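## Task

Lift the red can from the turntable and set it upright on the coaster, without disturbing where the other cans stand on the turntable.

## Robot and tools

ROBOT. There are two Doosan M1013 arms, left_arm and right_arm, and each carries a Robotiq 140 two-finger gripper. The fingers of left_arm can fold at a hinge. A part held near the fingertips (the outer quarter of each pad) is squeezed normally. A part held closer to the palm may be held loosely, not at all, or too hard, and may slip out later. Fingers pushed tip-first into a surface also fold easily, so a downward move can pass the surface with little sign of contact and spoil the next grip. The fingers of right_arm do not fold. Calibrated bases in the scene frame are left_arm (+0.059, +0.655, 0) and right_arm (-0.088, -0.441, 0), in metres.

FRAMES. All reported positions use the scene frame, in metres. Its origin is at table-top height, midway between the arms. +z points up, +x points out over the table, and left_arm sits on the +y side. Camera image sides do not match the arm names. Each gripper's own frame has +z along the fingers, and the fingers close along its y axis. end_effector_position is the point between the closed pads. The fingertips extend about 33 mm past it when the gap is 40 mm or less, and about 9 mm when fully open. Printed hand poses can be off by a few centimetres.

ROW FORMAT. Motion commands are rows of 18 numbers, each in [-1, 1], covering both arms even if only one moves. The order is: left dx, dy, dz, rx, ry, rz, left gripper position, force_limit, speed, then the same nine for the right arm. The six pose numbers are an OFFSET, not a pose. They are measured from that arm's Hand target at the start of the action, along that Hand target's own axes. 1.0 equals 0.6 m of travel or 180 degrees. rx, ry, rz together form one rotation vector. Each action starts again from the current Hand target, so sending the same offset twice moves the arm twice. To hold an arm at its Hand target, send six zeros. The three gripper numbers are absolute settings. To leave a gripper unchanged, repeat the values you last sent, because 0 is itself a command.

GRIPPER NUMBERS. position: +1 is fully open (140 mm), and about -0.8 brings the pads together. -1 closes until something blocks the fingers. force_limit, from -1 to +1, sets how hard a slow close presses, roughly 14 N up to 58 N. speed, from -1 to +1, sets the rate of closing, about 30 to 250 mm/s. A faster close grips harder. To grip, send -1 and check that object_status reads 2. To tighten, raise force_limit and change position slightly, for example to -0.98. To loosen, open and close again slowly.

TOOLS.
- execute_actions {"actions": [...], "cameras": [...]} takes one of three forms. [] looks at the current state and includes pictures. [{"rows": [[18 numbers], ...], "steps": n}] runs 1 to 15 rows over n control steps; n is at most 15 and at least 9, and each step lasts 1/30 s. Each row is one step, and the last row repeats to fill n. Every row is counted from the same start pose, not from the row before it. [{"steps": n}] waits up to 300 steps, counted from the last result. The final 9 steps of an action run after its result comes back.
- move {target, speed, blend, blocking, cameras} drives each gripper in a straight line. target is one 18-number row or a list of up to 15 rows, all offsets from the same Hand targets. speed is in m/s, from 0.002 to 0.5 (default 0.25), and turning is capped at twice that in rad/s. blend is a corner radius in m for lists. The whole move is capped at 10 s. Moves do not avoid obstacles or the other arm. Avoid paths that pass near an arm's own base.
- wait {seconds 0 to 10}: lets time run without new commands.
- stop: brakes a running move; the fingers keep moving.
- zoom_image {camera, region [x0,y0,x1,y1]}: region is in pixels, at most 504x504, taken from the latest picture. Cameras are cam_head_left, cam_head_right, cam_high, cam_low, cam_left_wrist and cam_right_wrist, each 672x504.
- read_manual: returns licence texts only.
- finished_scene {scene: 1 or 2}: ends the scene and grades it. Call it only after the can stands upright on the coaster and the gripper has released it.

CONTROLLER. At each step the commanded pose is clipped to within 70 mm and 16 degrees of the measured gripper pose, so a far target may need several actions. Afterward, continue from the Hand target shown in the result. If a gripper comes to rest short of its target, command the remaining distance as a new offset.

RESULTS. Each result shows end_effector_position, quat_wxyz and velocities, plus the Hand target, which is where the next offsets start from. It also shows joint positions and torques, external torques, and flange force in the gripper's axes; the flange force includes the weight of anything held. The gripper reports object_status and position_measured. object_status is 0 while moving, 1 when blocked while opening, 2 when blocked while closing (holding something), and 3 when at target or with the pads touching. position_measured is in counts: 3 is open, 75 is about 100 mm, 139 is 60 mm, 200 is 20 mm and 230 means the pads are closed. A move ends with a "move:" line reading done, off_target, moving, held or fault. limits=paced means the pose was clipped, and limits=held means a check held steps back. A MOTOR HOT line warns of overheating, which leads to a 30 to 60 s brake.

AVOID. A net outside force of 144 N, or joint contact torque at the limit (waist and shoulder 302, elbow 142, wrist joints 40 N m), halts that arm for 10 s. The arms are stiff, so even a small overshoot past a firm contact can trigger this; approach surfaces slowly. Do not let the arms press into each other. The clearance check may also hold an arm back. Do not drop cans, knock over or shift the other cans on the turntable, or let anything fall off the table. Do not release a can while it is still moving, and set it down gently and upright. Brief outside tugs on a held part can happen.

Each tool is called after ">>>" as name([rows], argument=value, ...), one row to a line, values as JSON.

## Session

>>> execute_actions(actions=[], cameras=["all"])

Scene clock: 0.00 s of 6600.00 s.
left_arm: end_effector_position=(+0.5488, +0.0865, +0.2447) position_measured=3 object_status=3 end_effector_quat_wxyz=(-0.197, +0.700, +0.576, +0.374) | right_arm: end_effector_position=(+0.4764, -0.5070, +0.2990) position_measured=3 object_status=3 end_effector_quat_wxyz=(-0.407, +0.697, -0.005, +0.590)
Joint positions: left_arm=[-1.147 0.635 1.287 0.616 1.847 -0.987] | right_arm=[-0.811 0.146 2.444 1.726 1.509 -0.416]
Joint velocities: within noise
Joint torques (N m): no reading
External joint torques (N m): no reading
Flange force (N): no reading
Hand target: left_arm +0.5488, +0.0865, +0.2447; -0.197, +0.700, +0.576, +0.374 | right_arm +0.4764, -0.5070, +0.2990; -0.407, +0.697, -0.005, +0.590

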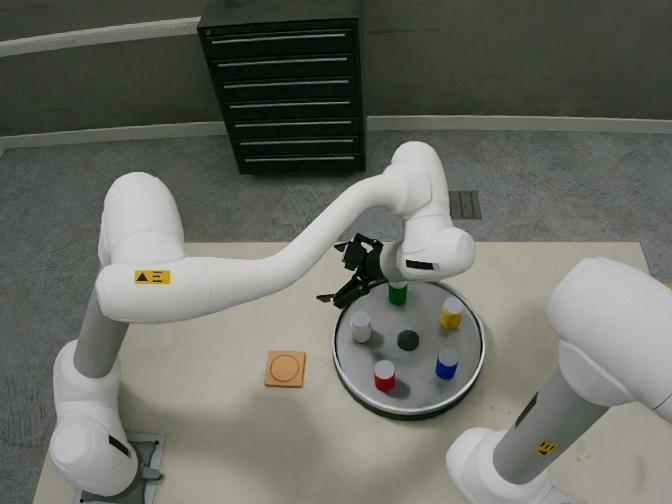

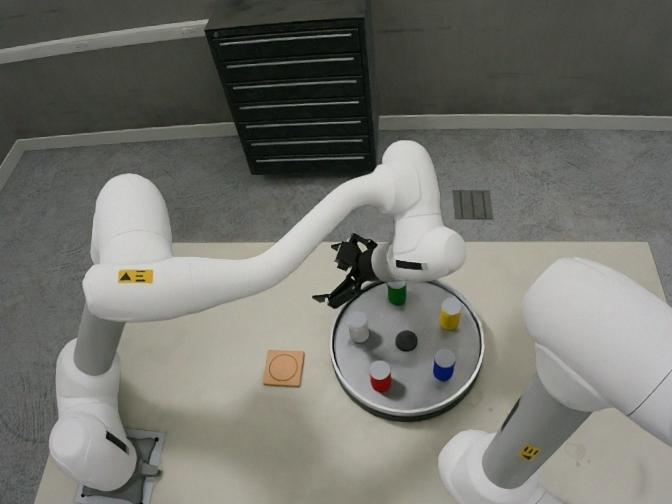

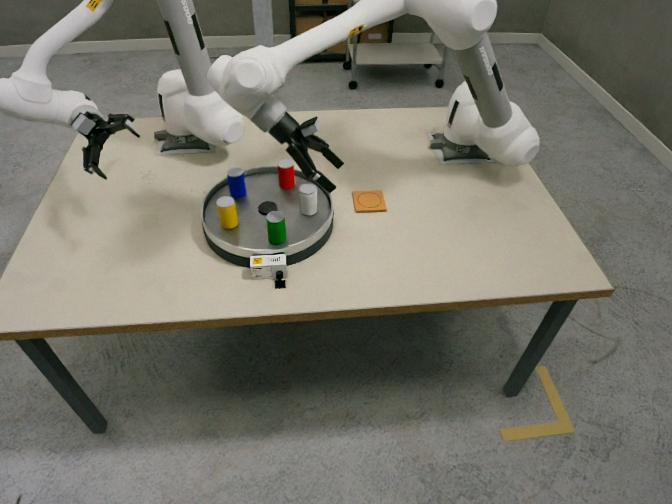

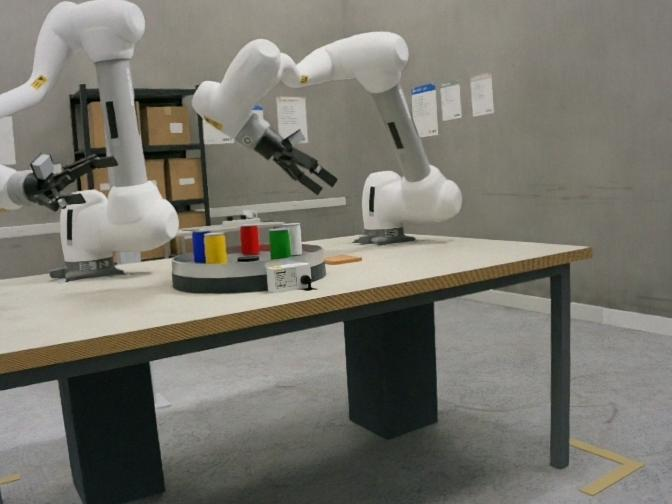

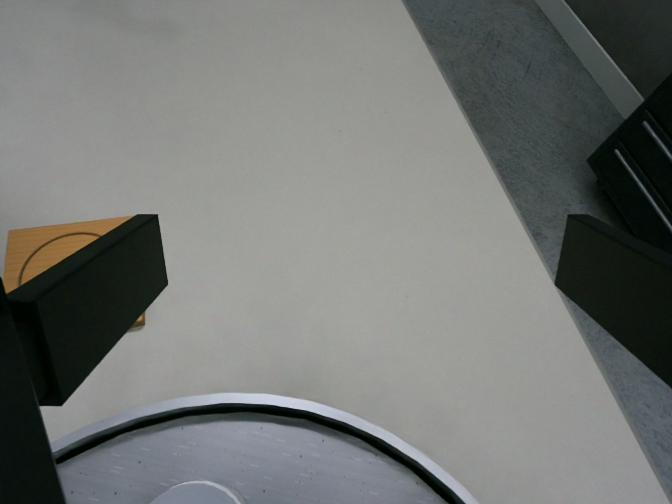

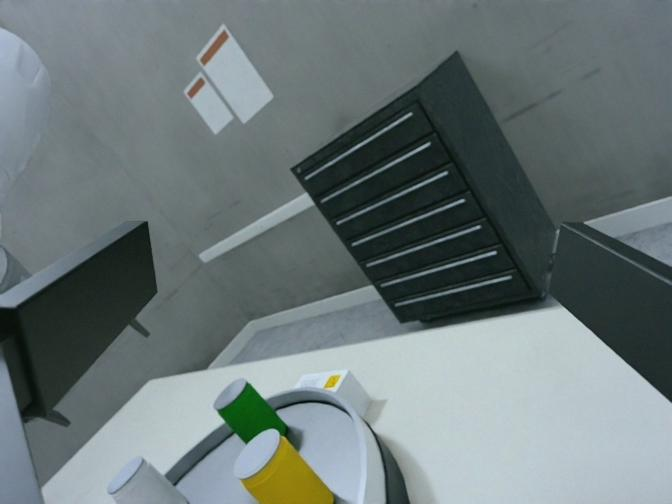

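>>> zoom_image(camera="cam_head_left", region=[240, 220, 500, 430])

>>> execute_actions(actions=[], cameras=["cam_head_left", "cam_high", "cam_low"])

Scaled by 1.938 from the camera's 672x504 image, which has a finer 960x720 frame.

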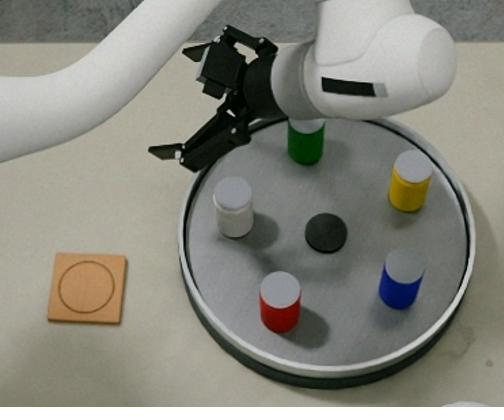

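Scene clock: 0.40 s of 6600.00 s.
left_arm: end_effector_position=(+0.5488, +0.0865, +0.2447) position_measured=3 object_status=3 end_effector_quat_wxyz=(-0.197, +0.700, +0.576, +0.374) | right_arm: end_effector_position=(+0.4764, -0.5070, +0.2990) position_measured=3 object_status=3 end_effector_quat_wxyz=(-0.407, +0.697, -0.005, +0.590)
Joint positions: left_arm=[-1.147 0.635 1.287 0.616 1.847 -0.987] | right_arm=[-0.811 0.146 2.444 1.726 1.509 -0.416]
Joint velocities: within noise
Joint torques (N m): left_arm=[-0.92 -103.53 -40.87 4.78 1.58 0.01] | right_arm=[-1.23 -41.71 -25.31 1.24 2.16 -0.28]
External joint torques (N m): left_arm=[0.93 3.46 2.14 -0.06 -0.1 0] | right_arm=[1.23 0.55 -0.76 -0.19 0.16 0.25]
Flange force (N): left_arm=[-2.5 -0.1 3.4] | right_arm=[0.8 1.4 3.0]
Hand target: left_arm +0.5488, +0.0865, +0.2447; -0.197, +0.700, +0.576, +0.374 | right_arm +0.4764, -0.5070, +0.2990; -0.407, +0.697, -0.005, +0.590
Steps of this call (1-12: nothing new was sent). Readings (end_effector_position of left_arm | right_arm; what the end effector reports):
1: (+0.5488, +0.0865, +0.2447) | (+0.4764, -0.5070, +0.2990) | left_arm position_measured=3 object_status=3 | right_arm position_measured=3 object_status=3
2: (+0.5488, +0.0865, +0.2447) | (+0.4764, -0.5070, +0.2990) | left_arm position_measured=3 object_status=3 | right_arm position_measured=3 object_status=3
4: (+0.5488, +0.0865, +0.2447) | (+0.4764, -0.5070, +0.2990) | left_arm position_measured=3 object_status=3 | right_arm position_measured=3 object_status=3
8: (+0.5488, +0.0865, +0.2447) | (+0.4764, -0.5070, +0.2990) | left_arm position_measured=3 object_status=3 | right_arm position_measured=3 object_status=3
12: the state above
Images, in order (width x height): cam_head_left 672x504, cam_high 672x504, cam_low 672x504.

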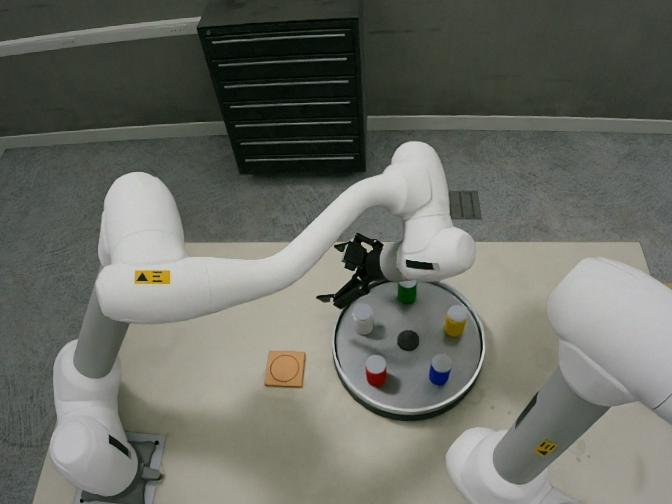

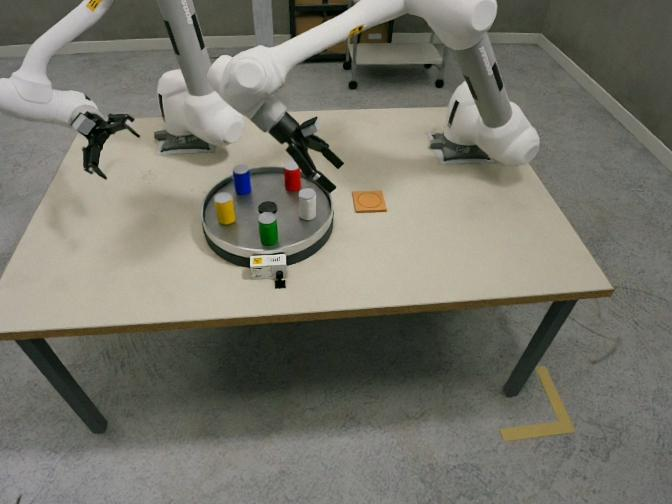

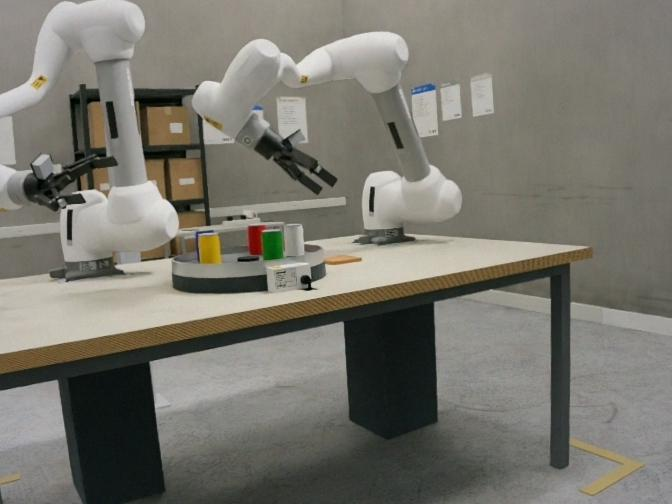

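>>> zoom_image(camera="cam_low", region=[160, 200, 380, 310])

>>> zoom_image(camera="cam_high", region=[180, 130, 400, 295])

>>> execute_actions(actions=[], cameras=["cam_head_left"])

>>> wait(seconds=1, cameras=["cam_head_left"])

>>> wait(seconds=1, cameras=["cam_head_left"])

>>> wait(seconds=1, cameras=["cam_head_left"])

>>> wait(seconds=1, cameras=["cam_head_left"])

Scaled by 2.291 from the camera's 672x504 image, which has a finer 960x720 frame.

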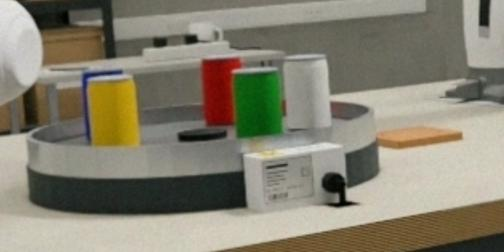

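Scaled by 2.291 from the camera's 672x504 image, which has a finer 960x720 frame.

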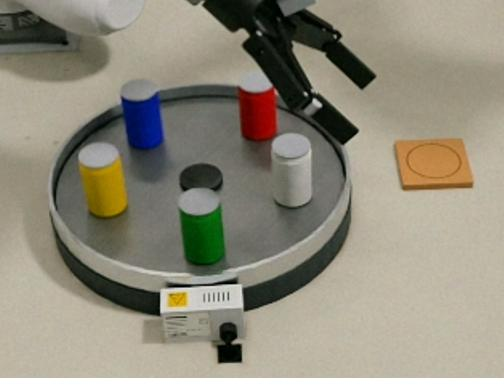

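Scene clock: 7.23 s of 6600.00 s.
left_arm: end_effector_position=(+0.5488, +0.0865, +0.2447) position_measured=3 object_status=3 end_effector_quat_wxyz=(-0.197, +0.700, +0.576, +0.374) | right_arm: end_effector_position=(+0.4764, -0.5070, +0.2990) position_measured=3 object_status=3 end_effector_quat_wxyz=(-0.407, +0.697, -0.005, +0.590)
Joint positions: left_arm=[-1.147 0.635 1.287 0.616 1.847 -0.987] | right_arm=[-0.811 0.146 2.444 1.726 1.509 -0.416]
Joint velocities: within noise
Joint torques (N m): left_arm=[-0.95 -103.36 -40.91 4.79 1.62 -0.01] | right_arm=[-1.16 -41.8 -25.42 1.27 2.16 -0.15]
External joint torques (N m): left_arm=[0.59 3.31 2.17 -0.07 -0.14 0.02] | right_arm=[1.17 0.65 -0.65 -0.23 0.15 0.12]
Flange force (N): left_arm=[-2.4 -0.5 3.4] | right_arm=[0.3 1.7 2.8]
Hand target: left_arm +0.5488, +0.0865, +0.2447; -0.197, +0.700, +0.576, +0.374 | right_arm +0.4764, -0.5070, +0.2990; -0.407, +0.697, -0.005, +0.590
Steps of this call (1-205: nothing new was sent). Readings (end_effector_position of left_arm | right_arm; what the end effector reports):
1: (+0.5488, +0.0865, +0.2447) | (+0.4764, -0.5070, +0.2990) | left_arm position_measured=3 object_status=3 | right_arm position_measured=3 object_status=3
2: (+0.5488, +0.0865, +0.2447) | (+0.4764, -0.5070, +0.2990) | left_arm position_measured=3 object_status=3 | right_arm position_measured=3 object_status=3
4: (+0.5488, +0.0865, +0.2447) | (+0.4764, -0.5070, +0.2990) | left_arm position_measured=3 object_status=3 | right_arm position_measured=3 object_status=3
8: (+0.5488, +0.0865, +0.2447) | (+0.4764, -0.5070, +0.2990) | left_arm position_measured=3 object_status=3 | right_arm position_measured=3 object_status=3
205: the state above
Images, in order (width x height): cam_head_left 672x504.

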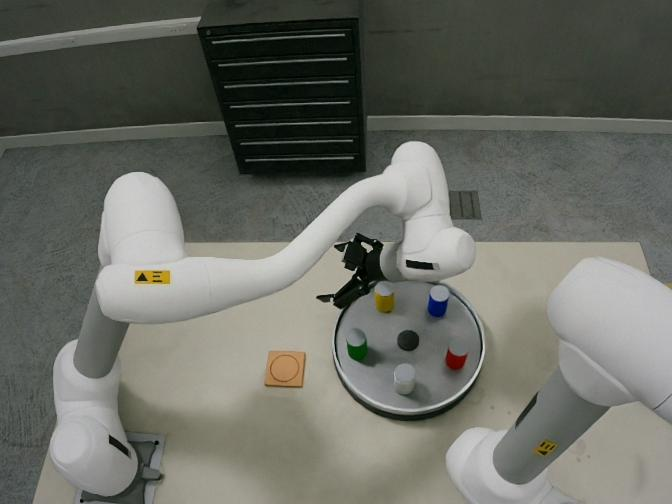

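Scene clock: 8.23 s of 6600.00 s.
left_arm: end_effector_position=(+0.5488, +0.0865, +0.2447) position_measured=3 object_status=3 end_effector_quat_wxyz=(-0.197, +0.700, +0.576, +0.374) | right_arm: end_effector_position=(+0.4764, -0.5070, +0.2990) position_measured=3 object_status=3 end_effector_quat_wxyz=(-0.407, +0.697, -0.005, +0.590)
Joint positions: left_arm=[-1.147 0.635 1.287 0.616 1.847 -0.987] | right_arm=[-0.811 0.146 2.444 1.726 1.509 -0.416]
Joint velocities: within noise
Joint torques (N m): left_arm=[-0.67 -103.48 -40.97 4.76 1.59 0] | right_arm=[-0.82 -41.88 -25.31 1.23 2.18 -0.23]
External joint torques (N m): left_arm=[0.24 3.45 2.24 -0.03 -0.11 0.01] | right_arm=[0.81 0.72 -0.76 -0.18 0.14 0.2]
Flange force (N): left_arm=[-2.7 -0.8 3.2] | right_arm=[0.7 2.0 2.0]
Hand target: left_arm +0.5488, +0.0865, +0.2447; -0.197, +0.700, +0.576, +0.374 | right_arm +0.4764, -0.5070, +0.2990; -0.407, +0.697, -0.005, +0.590
Steps of this call (1-30: nothing new was sent). Readings (end_effector_position of left_arm | right_arm; what the end effector reports):
1: (+0.5488, +0.0865, +0.2447) | (+0.4764, -0.5070, +0.2990) | left_arm position_measured=3 object_status=3 | right_arm position_measured=3 object_status=3
2: (+0.5488, +0.0865, +0.2447) | (+0.4764, -0.5070, +0.2990) | left_arm position_measured=3 object_status=3 | right_arm position_measured=3 object_status=3
4: (+0.5488, +0.0865, +0.2447) | (+0.4764, -0.5070, +0.2990) | left_arm position_measured=3 object_status=3 | right_arm position_measured=3 object_status=3
8: (+0.5488, +0.0865, +0.2447) | (+0.4764, -0.5070, +0.2990) | left_arm position_measured=3 object_status=3 | right_arm position_measured=3 object_status=3
30: the state above
Images, in order (width x height): cam_head_left 672x504.

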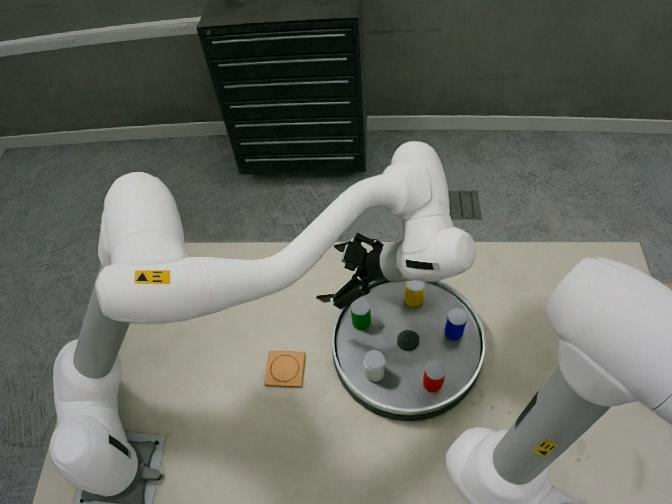

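Scene clock: 9.23 s of 6600.00 s.
left_arm: end_effector_position=(+0.5488, +0.0865, +0.2447) position_measured=3 object_status=3 end_effector_quat_wxyz=(-0.197, +0.700, +0.576, +0.374) | right_arm: end_effector_position=(+0.4764, -0.5070, +0.2990) position_measured=3 object_status=3 end_effector_quat_wxyz=(-0.407, +0.697, -0.005, +0.590)
Joint positions: left_arm=[-1.147 0.635 1.287 0.616 1.847 -0.987] | right_arm=[-0.811 0.146 2.444 1.726 1.509 -0.416]
Joint velocities: within noise
Joint torques (N m): left_arm=[-1.05 -103.48 -40.86 4.76 1.59 0] | right_arm=[-1.62 -41.73 -25.59 1.32 2.18 -0.24]
External joint torques (N m): left_arm=[1.55 3.36 2.14 -0.05 -0.11 0.01] | right_arm=[1.63 0.57 -0.47 -0.27 0.14 0.21]
Flange force (N): left_arm=[-2.2 0.4 3.9] | right_arm=[0.2 1.1 3.8]
Hand target: left_arm +0.5488, +0.0865, +0.2447; -0.197, +0.700, +0.576, +0.374 | right_arm +0.4764, -0.5070, +0.2990; -0.407, +0.697, -0.005, +0.590
Steps of this call (1-30: nothing new was sent). Readings (end_effector_position of left_arm | right_arm; what the end effector reports):
1: (+0.5488, +0.0865, +0.2447) | (+0.4764, -0.5070, +0.2990) | left_arm position_measured=3 object_status=3 | right_arm position_measured=3 object_status=3
2: (+0.5488, +0.0865, +0.2447) | (+0.4764, -0.5070, +0.2990) | left_arm position_measured=3 object_status=3 | right_arm position_measured=3 object_status=3
4: (+0.5488, +0.0865, +0.2447) | (+0.4764, -0.5070, +0.2990) | left_arm position_measured=3 object_status=3 | right_arm position_measured=3 object_status=3
8: (+0.5488, +0.0865, +0.2447) | (+0.4764, -0.5070, +0.2990) | left_arm position_measured=3 object_status=3 | right_arm position_measured=3 object_status=3
30: the state above
Images, in order (width x height): cam_head_left 672x504.

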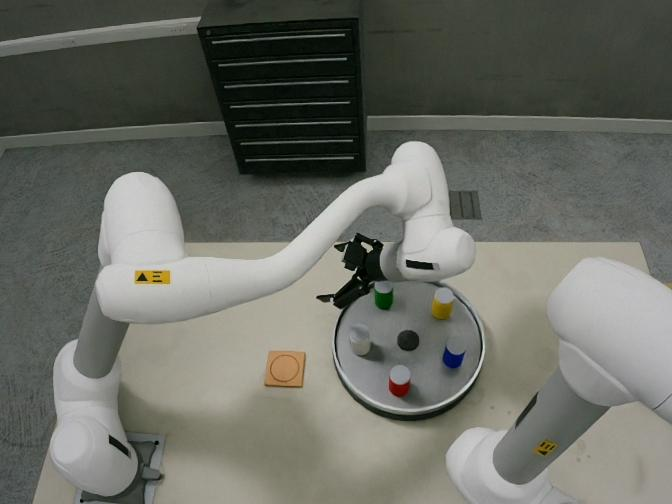

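Scene clock: 10.23 s of 6600.00 s.
left_arm: end_effector_position=(+0.5488, +0.0865, +0.2447) position_measured=3 object_status=3 end_effector_quat_wxyz=(-0.197, +0.700, +0.576, +0.374) | right_arm: end_effector_position=(+0.4764, -0.5070, +0.2990) position_measured=3 object_status=3 end_effector_quat_wxyz=(-0.407, +0.697, -0.005, +0.590)
Joint positions: left_arm=[-1.147 0.635 1.287 0.616 1.847 -0.987] | right_arm=[-0.811 0.146 2.444 1.726 1.509 -0.416]
Joint velocities: within noise
Joint torques (N m): left_arm=[-0.97 -103.64 -40.86 4.77 1.62 -0.02] | right_arm=[-0.83 -41.67 -25.46 1.26 2.17 -0.19]
External joint torques (N m): left_arm=[1.84 3.49 2.15 -0.06 -0.14 0.02] | right_arm=[0.83 0.51 -0.61 -0.22 0.15 0.17]
Flange force (N): left_arm=[-2.2 0.7 4.1] | right_arm=[0.6 1.4 1.9]
Hand target: left_arm +0.5488, +0.0865, +0.2447; -0.197, +0.700, +0.576, +0.374 | right_arm +0.4764, -0.5070, +0.2990; -0.407, +0.697, -0.005, +0.590
Steps of this call (1-30: nothing new was sent). Readings (end_effector_position of left_arm | right_arm; what the end effector reports):
1: (+0.5488, +0.0865, +0.2447) | (+0.4764, -0.5070, +0.2990) | left_arm position_measured=3 object_status=3 | right_arm position_measured=3 object_status=3
2: (+0.5488, +0.0865, +0.2447) | (+0.4764, -0.5070, +0.2990) | left_arm position_measured=3 object_status=3 | right_arm position_measured=3 object_status=3
4: (+0.5488, +0.0865, +0.2447) | (+0.4764, -0.5070, +0.2990) | left_arm position_measured=3 object_status=3 | right_arm position_measured=3 object_status=3
8: (+0.5488, +0.0865, +0.2447) | (+0.4764, -0.5070, +0.2990) | left_arm position_measured=3 object_status=3 | right_arm position_measured=3 object_status=3
30: the state above
Images, in order (width x height): cam_head_left 672x504.

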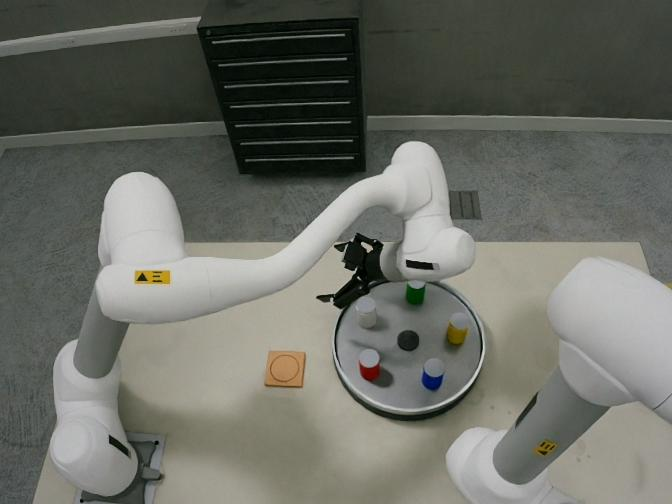

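Scene clock: 11.23 s of 6600.00 s.
left_arm: end_effector_position=(+0.5488, +0.0865, +0.2447) position_measured=3 object_status=3 end_effector_quat_wxyz=(-0.197, +0.700, +0.576, +0.374) | right_arm: end_effector_position=(+0.4764, -0.5070, +0.2990) position_measured=3 object_status=3 end_effector_quat_wxyz=(-0.407, +0.697, -0.005, +0.590)
Joint positions: left_arm=[-1.147 0.635 1.287 0.616 1.847 -0.987] | right_arm=[-0.811 0.146 2.444 1.726 1.509 -0.416]
Joint velocities: within noise
Joint torques (N m): left_arm=[-0.92 -103.41 -40.81 4.79 1.6 0] | right_arm=[-1.14 -42.3 -25.43 1.27 2.2 -0.22]
External joint torques (N m): left_arm=[1.33 3.3 2.09 -0.08 -0.11 0] | right_arm=[1.15 1.14 -0.63 -0.23 0.12 0.19]
Flange force (N): left_arm=[-2.2 0.2 3.7] | right_arm=[-0.1 2.8 2.9]
Hand target: left_arm +0.5488, +0.0865, +0.2447; -0.197, +0.700, +0.576, +0.374 | right_arm +0.4764, -0.5070, +0.2990; -0.407, +0.697, -0.005, +0.590
Steps of this call (1-30: nothing new was sent). Readings (end_effector_position of left_arm | right_arm; what the end effector reports):
1: (+0.5488, +0.0865, +0.2447) | (+0.4764, -0.5070, +0.2990) | left_arm position_measured=3 object_status=3 | right_arm position_measured=3 object_status=3
2: (+0.5488, +0.0865, +0.2447) | (+0.4764, -0.5070, +0.2990) | left_arm position_measured=3 object_status=3 | right_arm position_measured=3 object_status=3
4: (+0.5488, +0.0865, +0.2447) | (+0.4764, -0.5070, +0.2990) | left_arm position_measured=3 object_status=3 | right_arm position_measured=3 object_status=3
8: (+0.5488, +0.0865, +0.2447) | (+0.4764, -0.5070, +0.2990) | left_arm position_measured=3 object_status=3 | right_arm position_measured=3 object_status=3
30: the state above
Images, in order (width x height): cam_head_left 672x504.

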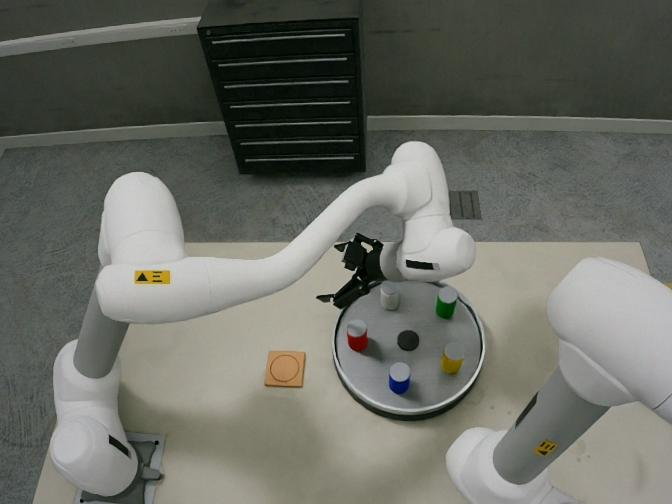

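>>> move([
  [0.8014, 0.0867, 0.9562, 0.2501, 0.0517, -0.2143, 1, 0, 0, -0.0261, -0.2155, -0.0210, -0.37504, -0.34851, 0.10427, 1, 0, 0],
  [0.8014, 0.0867, 0.9562, 0.2501, 0.0517, -0.2143, 1, 0, 0, -0.4409, -0.5370, 0.1682, -0.37504, -0.34851, 0.10427, 1, 0, 0],
], speed=[0.4, 0.4], blend=[0.05, 0], cameras=["all"])

Scene clock: 28.67 s of 6600.00 s.
left_arm: end_effector_position=(+0.7963, +0.7949, +0.2442) position_measured=3 object_status=3 end_effector_quat_wxyz=(-0.358, +0.318, +0.849, +0.225) | right_arm: end_effector_position=(+0.3268, -0.1061, +0.2700) position_measured=3 object_status=3 end_effector_quat_wxyz=(+0.000, +0.976, -0.216, +0.000)
Joint positions: left_arm=[-0.1 0.636 1.288 0.616 1.847 -0.988] | right_arm=[0.612 -0.002 1.881 0 1.261 2.621]
Joint velocities: within noise
Joint torques (N m): left_arm=[-0.85 -103.39 -40.82 4.79 1.59 0.04] | right_arm=[-2.27 -41.22 -38.96 4.14 -0.3 -0.35]
External joint torques (N m): left_arm=[0.95 3.31 2.15 -0.07 -0.11 -0.03] | right_arm=[2.24 1.26 -1.07 -0.07 0.28 0.35]
Flange force (N): left_arm=[-2.3 -0.3 3.6] | right_arm=[-2.6 -5.8 -1.3]
Hand target: left_arm +0.7963, +0.7949, +0.2442; -0.358, +0.318, +0.849, +0.225 | right_arm +0.3268, -0.1060, +0.2700; +0.000, +0.976, -0.216, +0.000
Off the commanded pose: left_arm 0.000 m, 0 deg | right_arm 0.000 m, 0 deg.
Kept back: nothing.
move: done; limits=paced
camera_calibration:
cam_left_wrist: T_world_to_cam=[[0.692632, 0.705835, 0.148515, -1.14076], [0.674735, -0.561268, -0.479282, 0.0268527], [-0.254938, 0.432174, -0.865004, 0.206818], [0, 0, 0, 1]] pos_world=[0.824736, 0.730881, 0.361189]
cam_right_wrist: T_world_to_cam=[[-0.41808, -0.908245, 0.0173514, 0.0422443], [-0.853615, 0.399323, 0.334489, 0.238425], [-0.310726, 0.125032, -0.94224, 0.510676], [0, 0, 0, 1]] pos_world=[0.379865, -0.120691, 0.400696]

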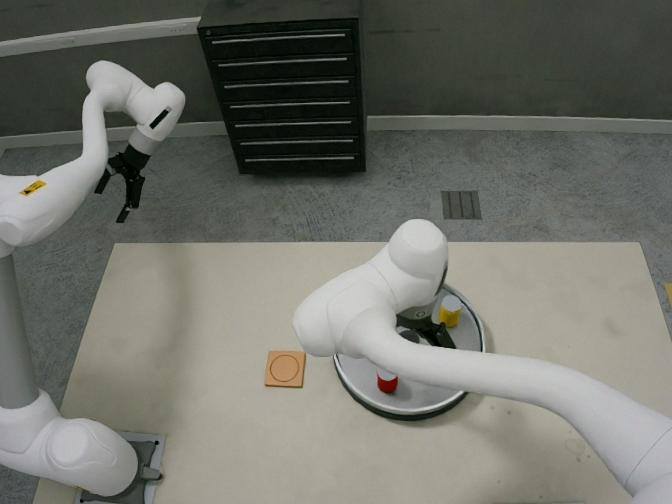

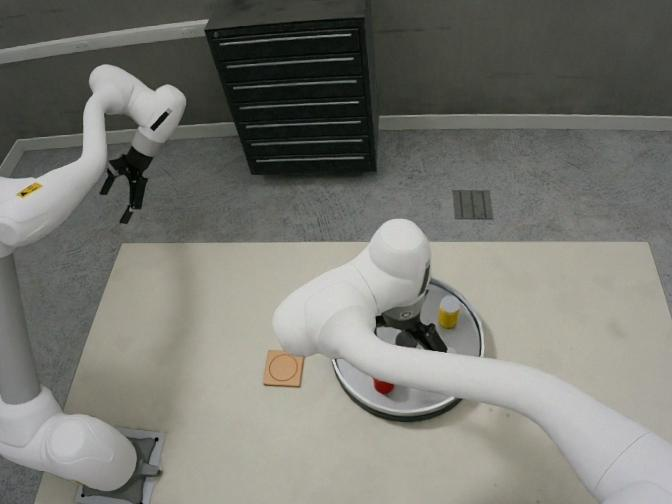

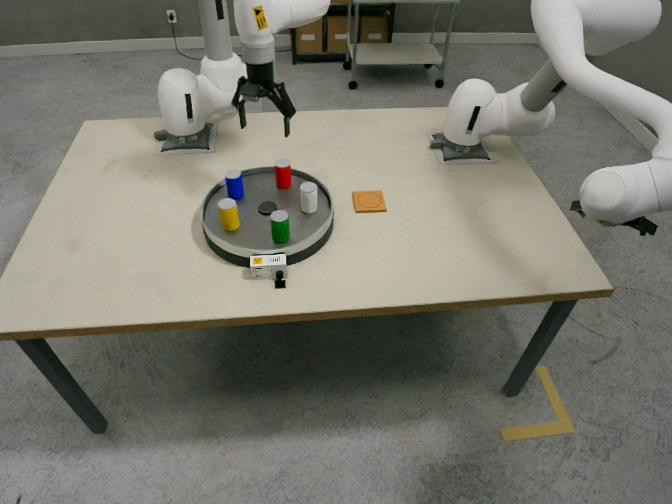

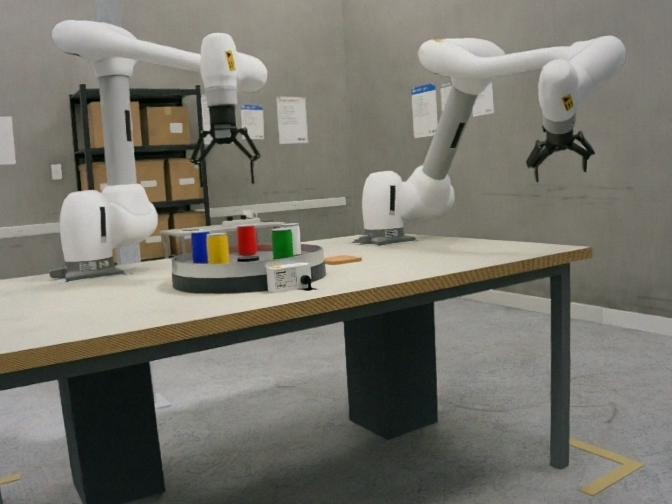

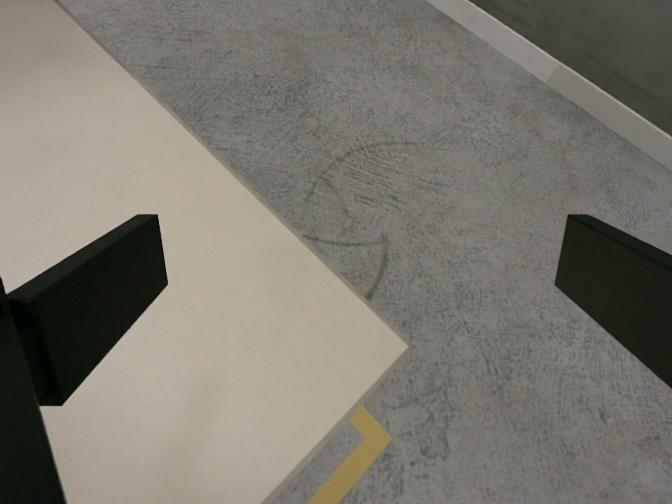

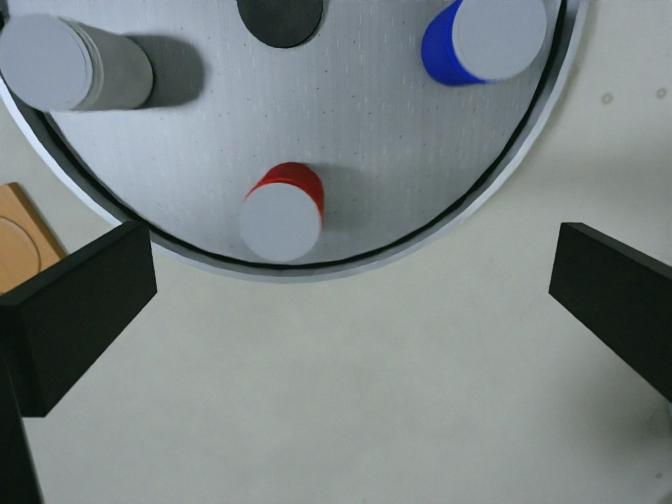

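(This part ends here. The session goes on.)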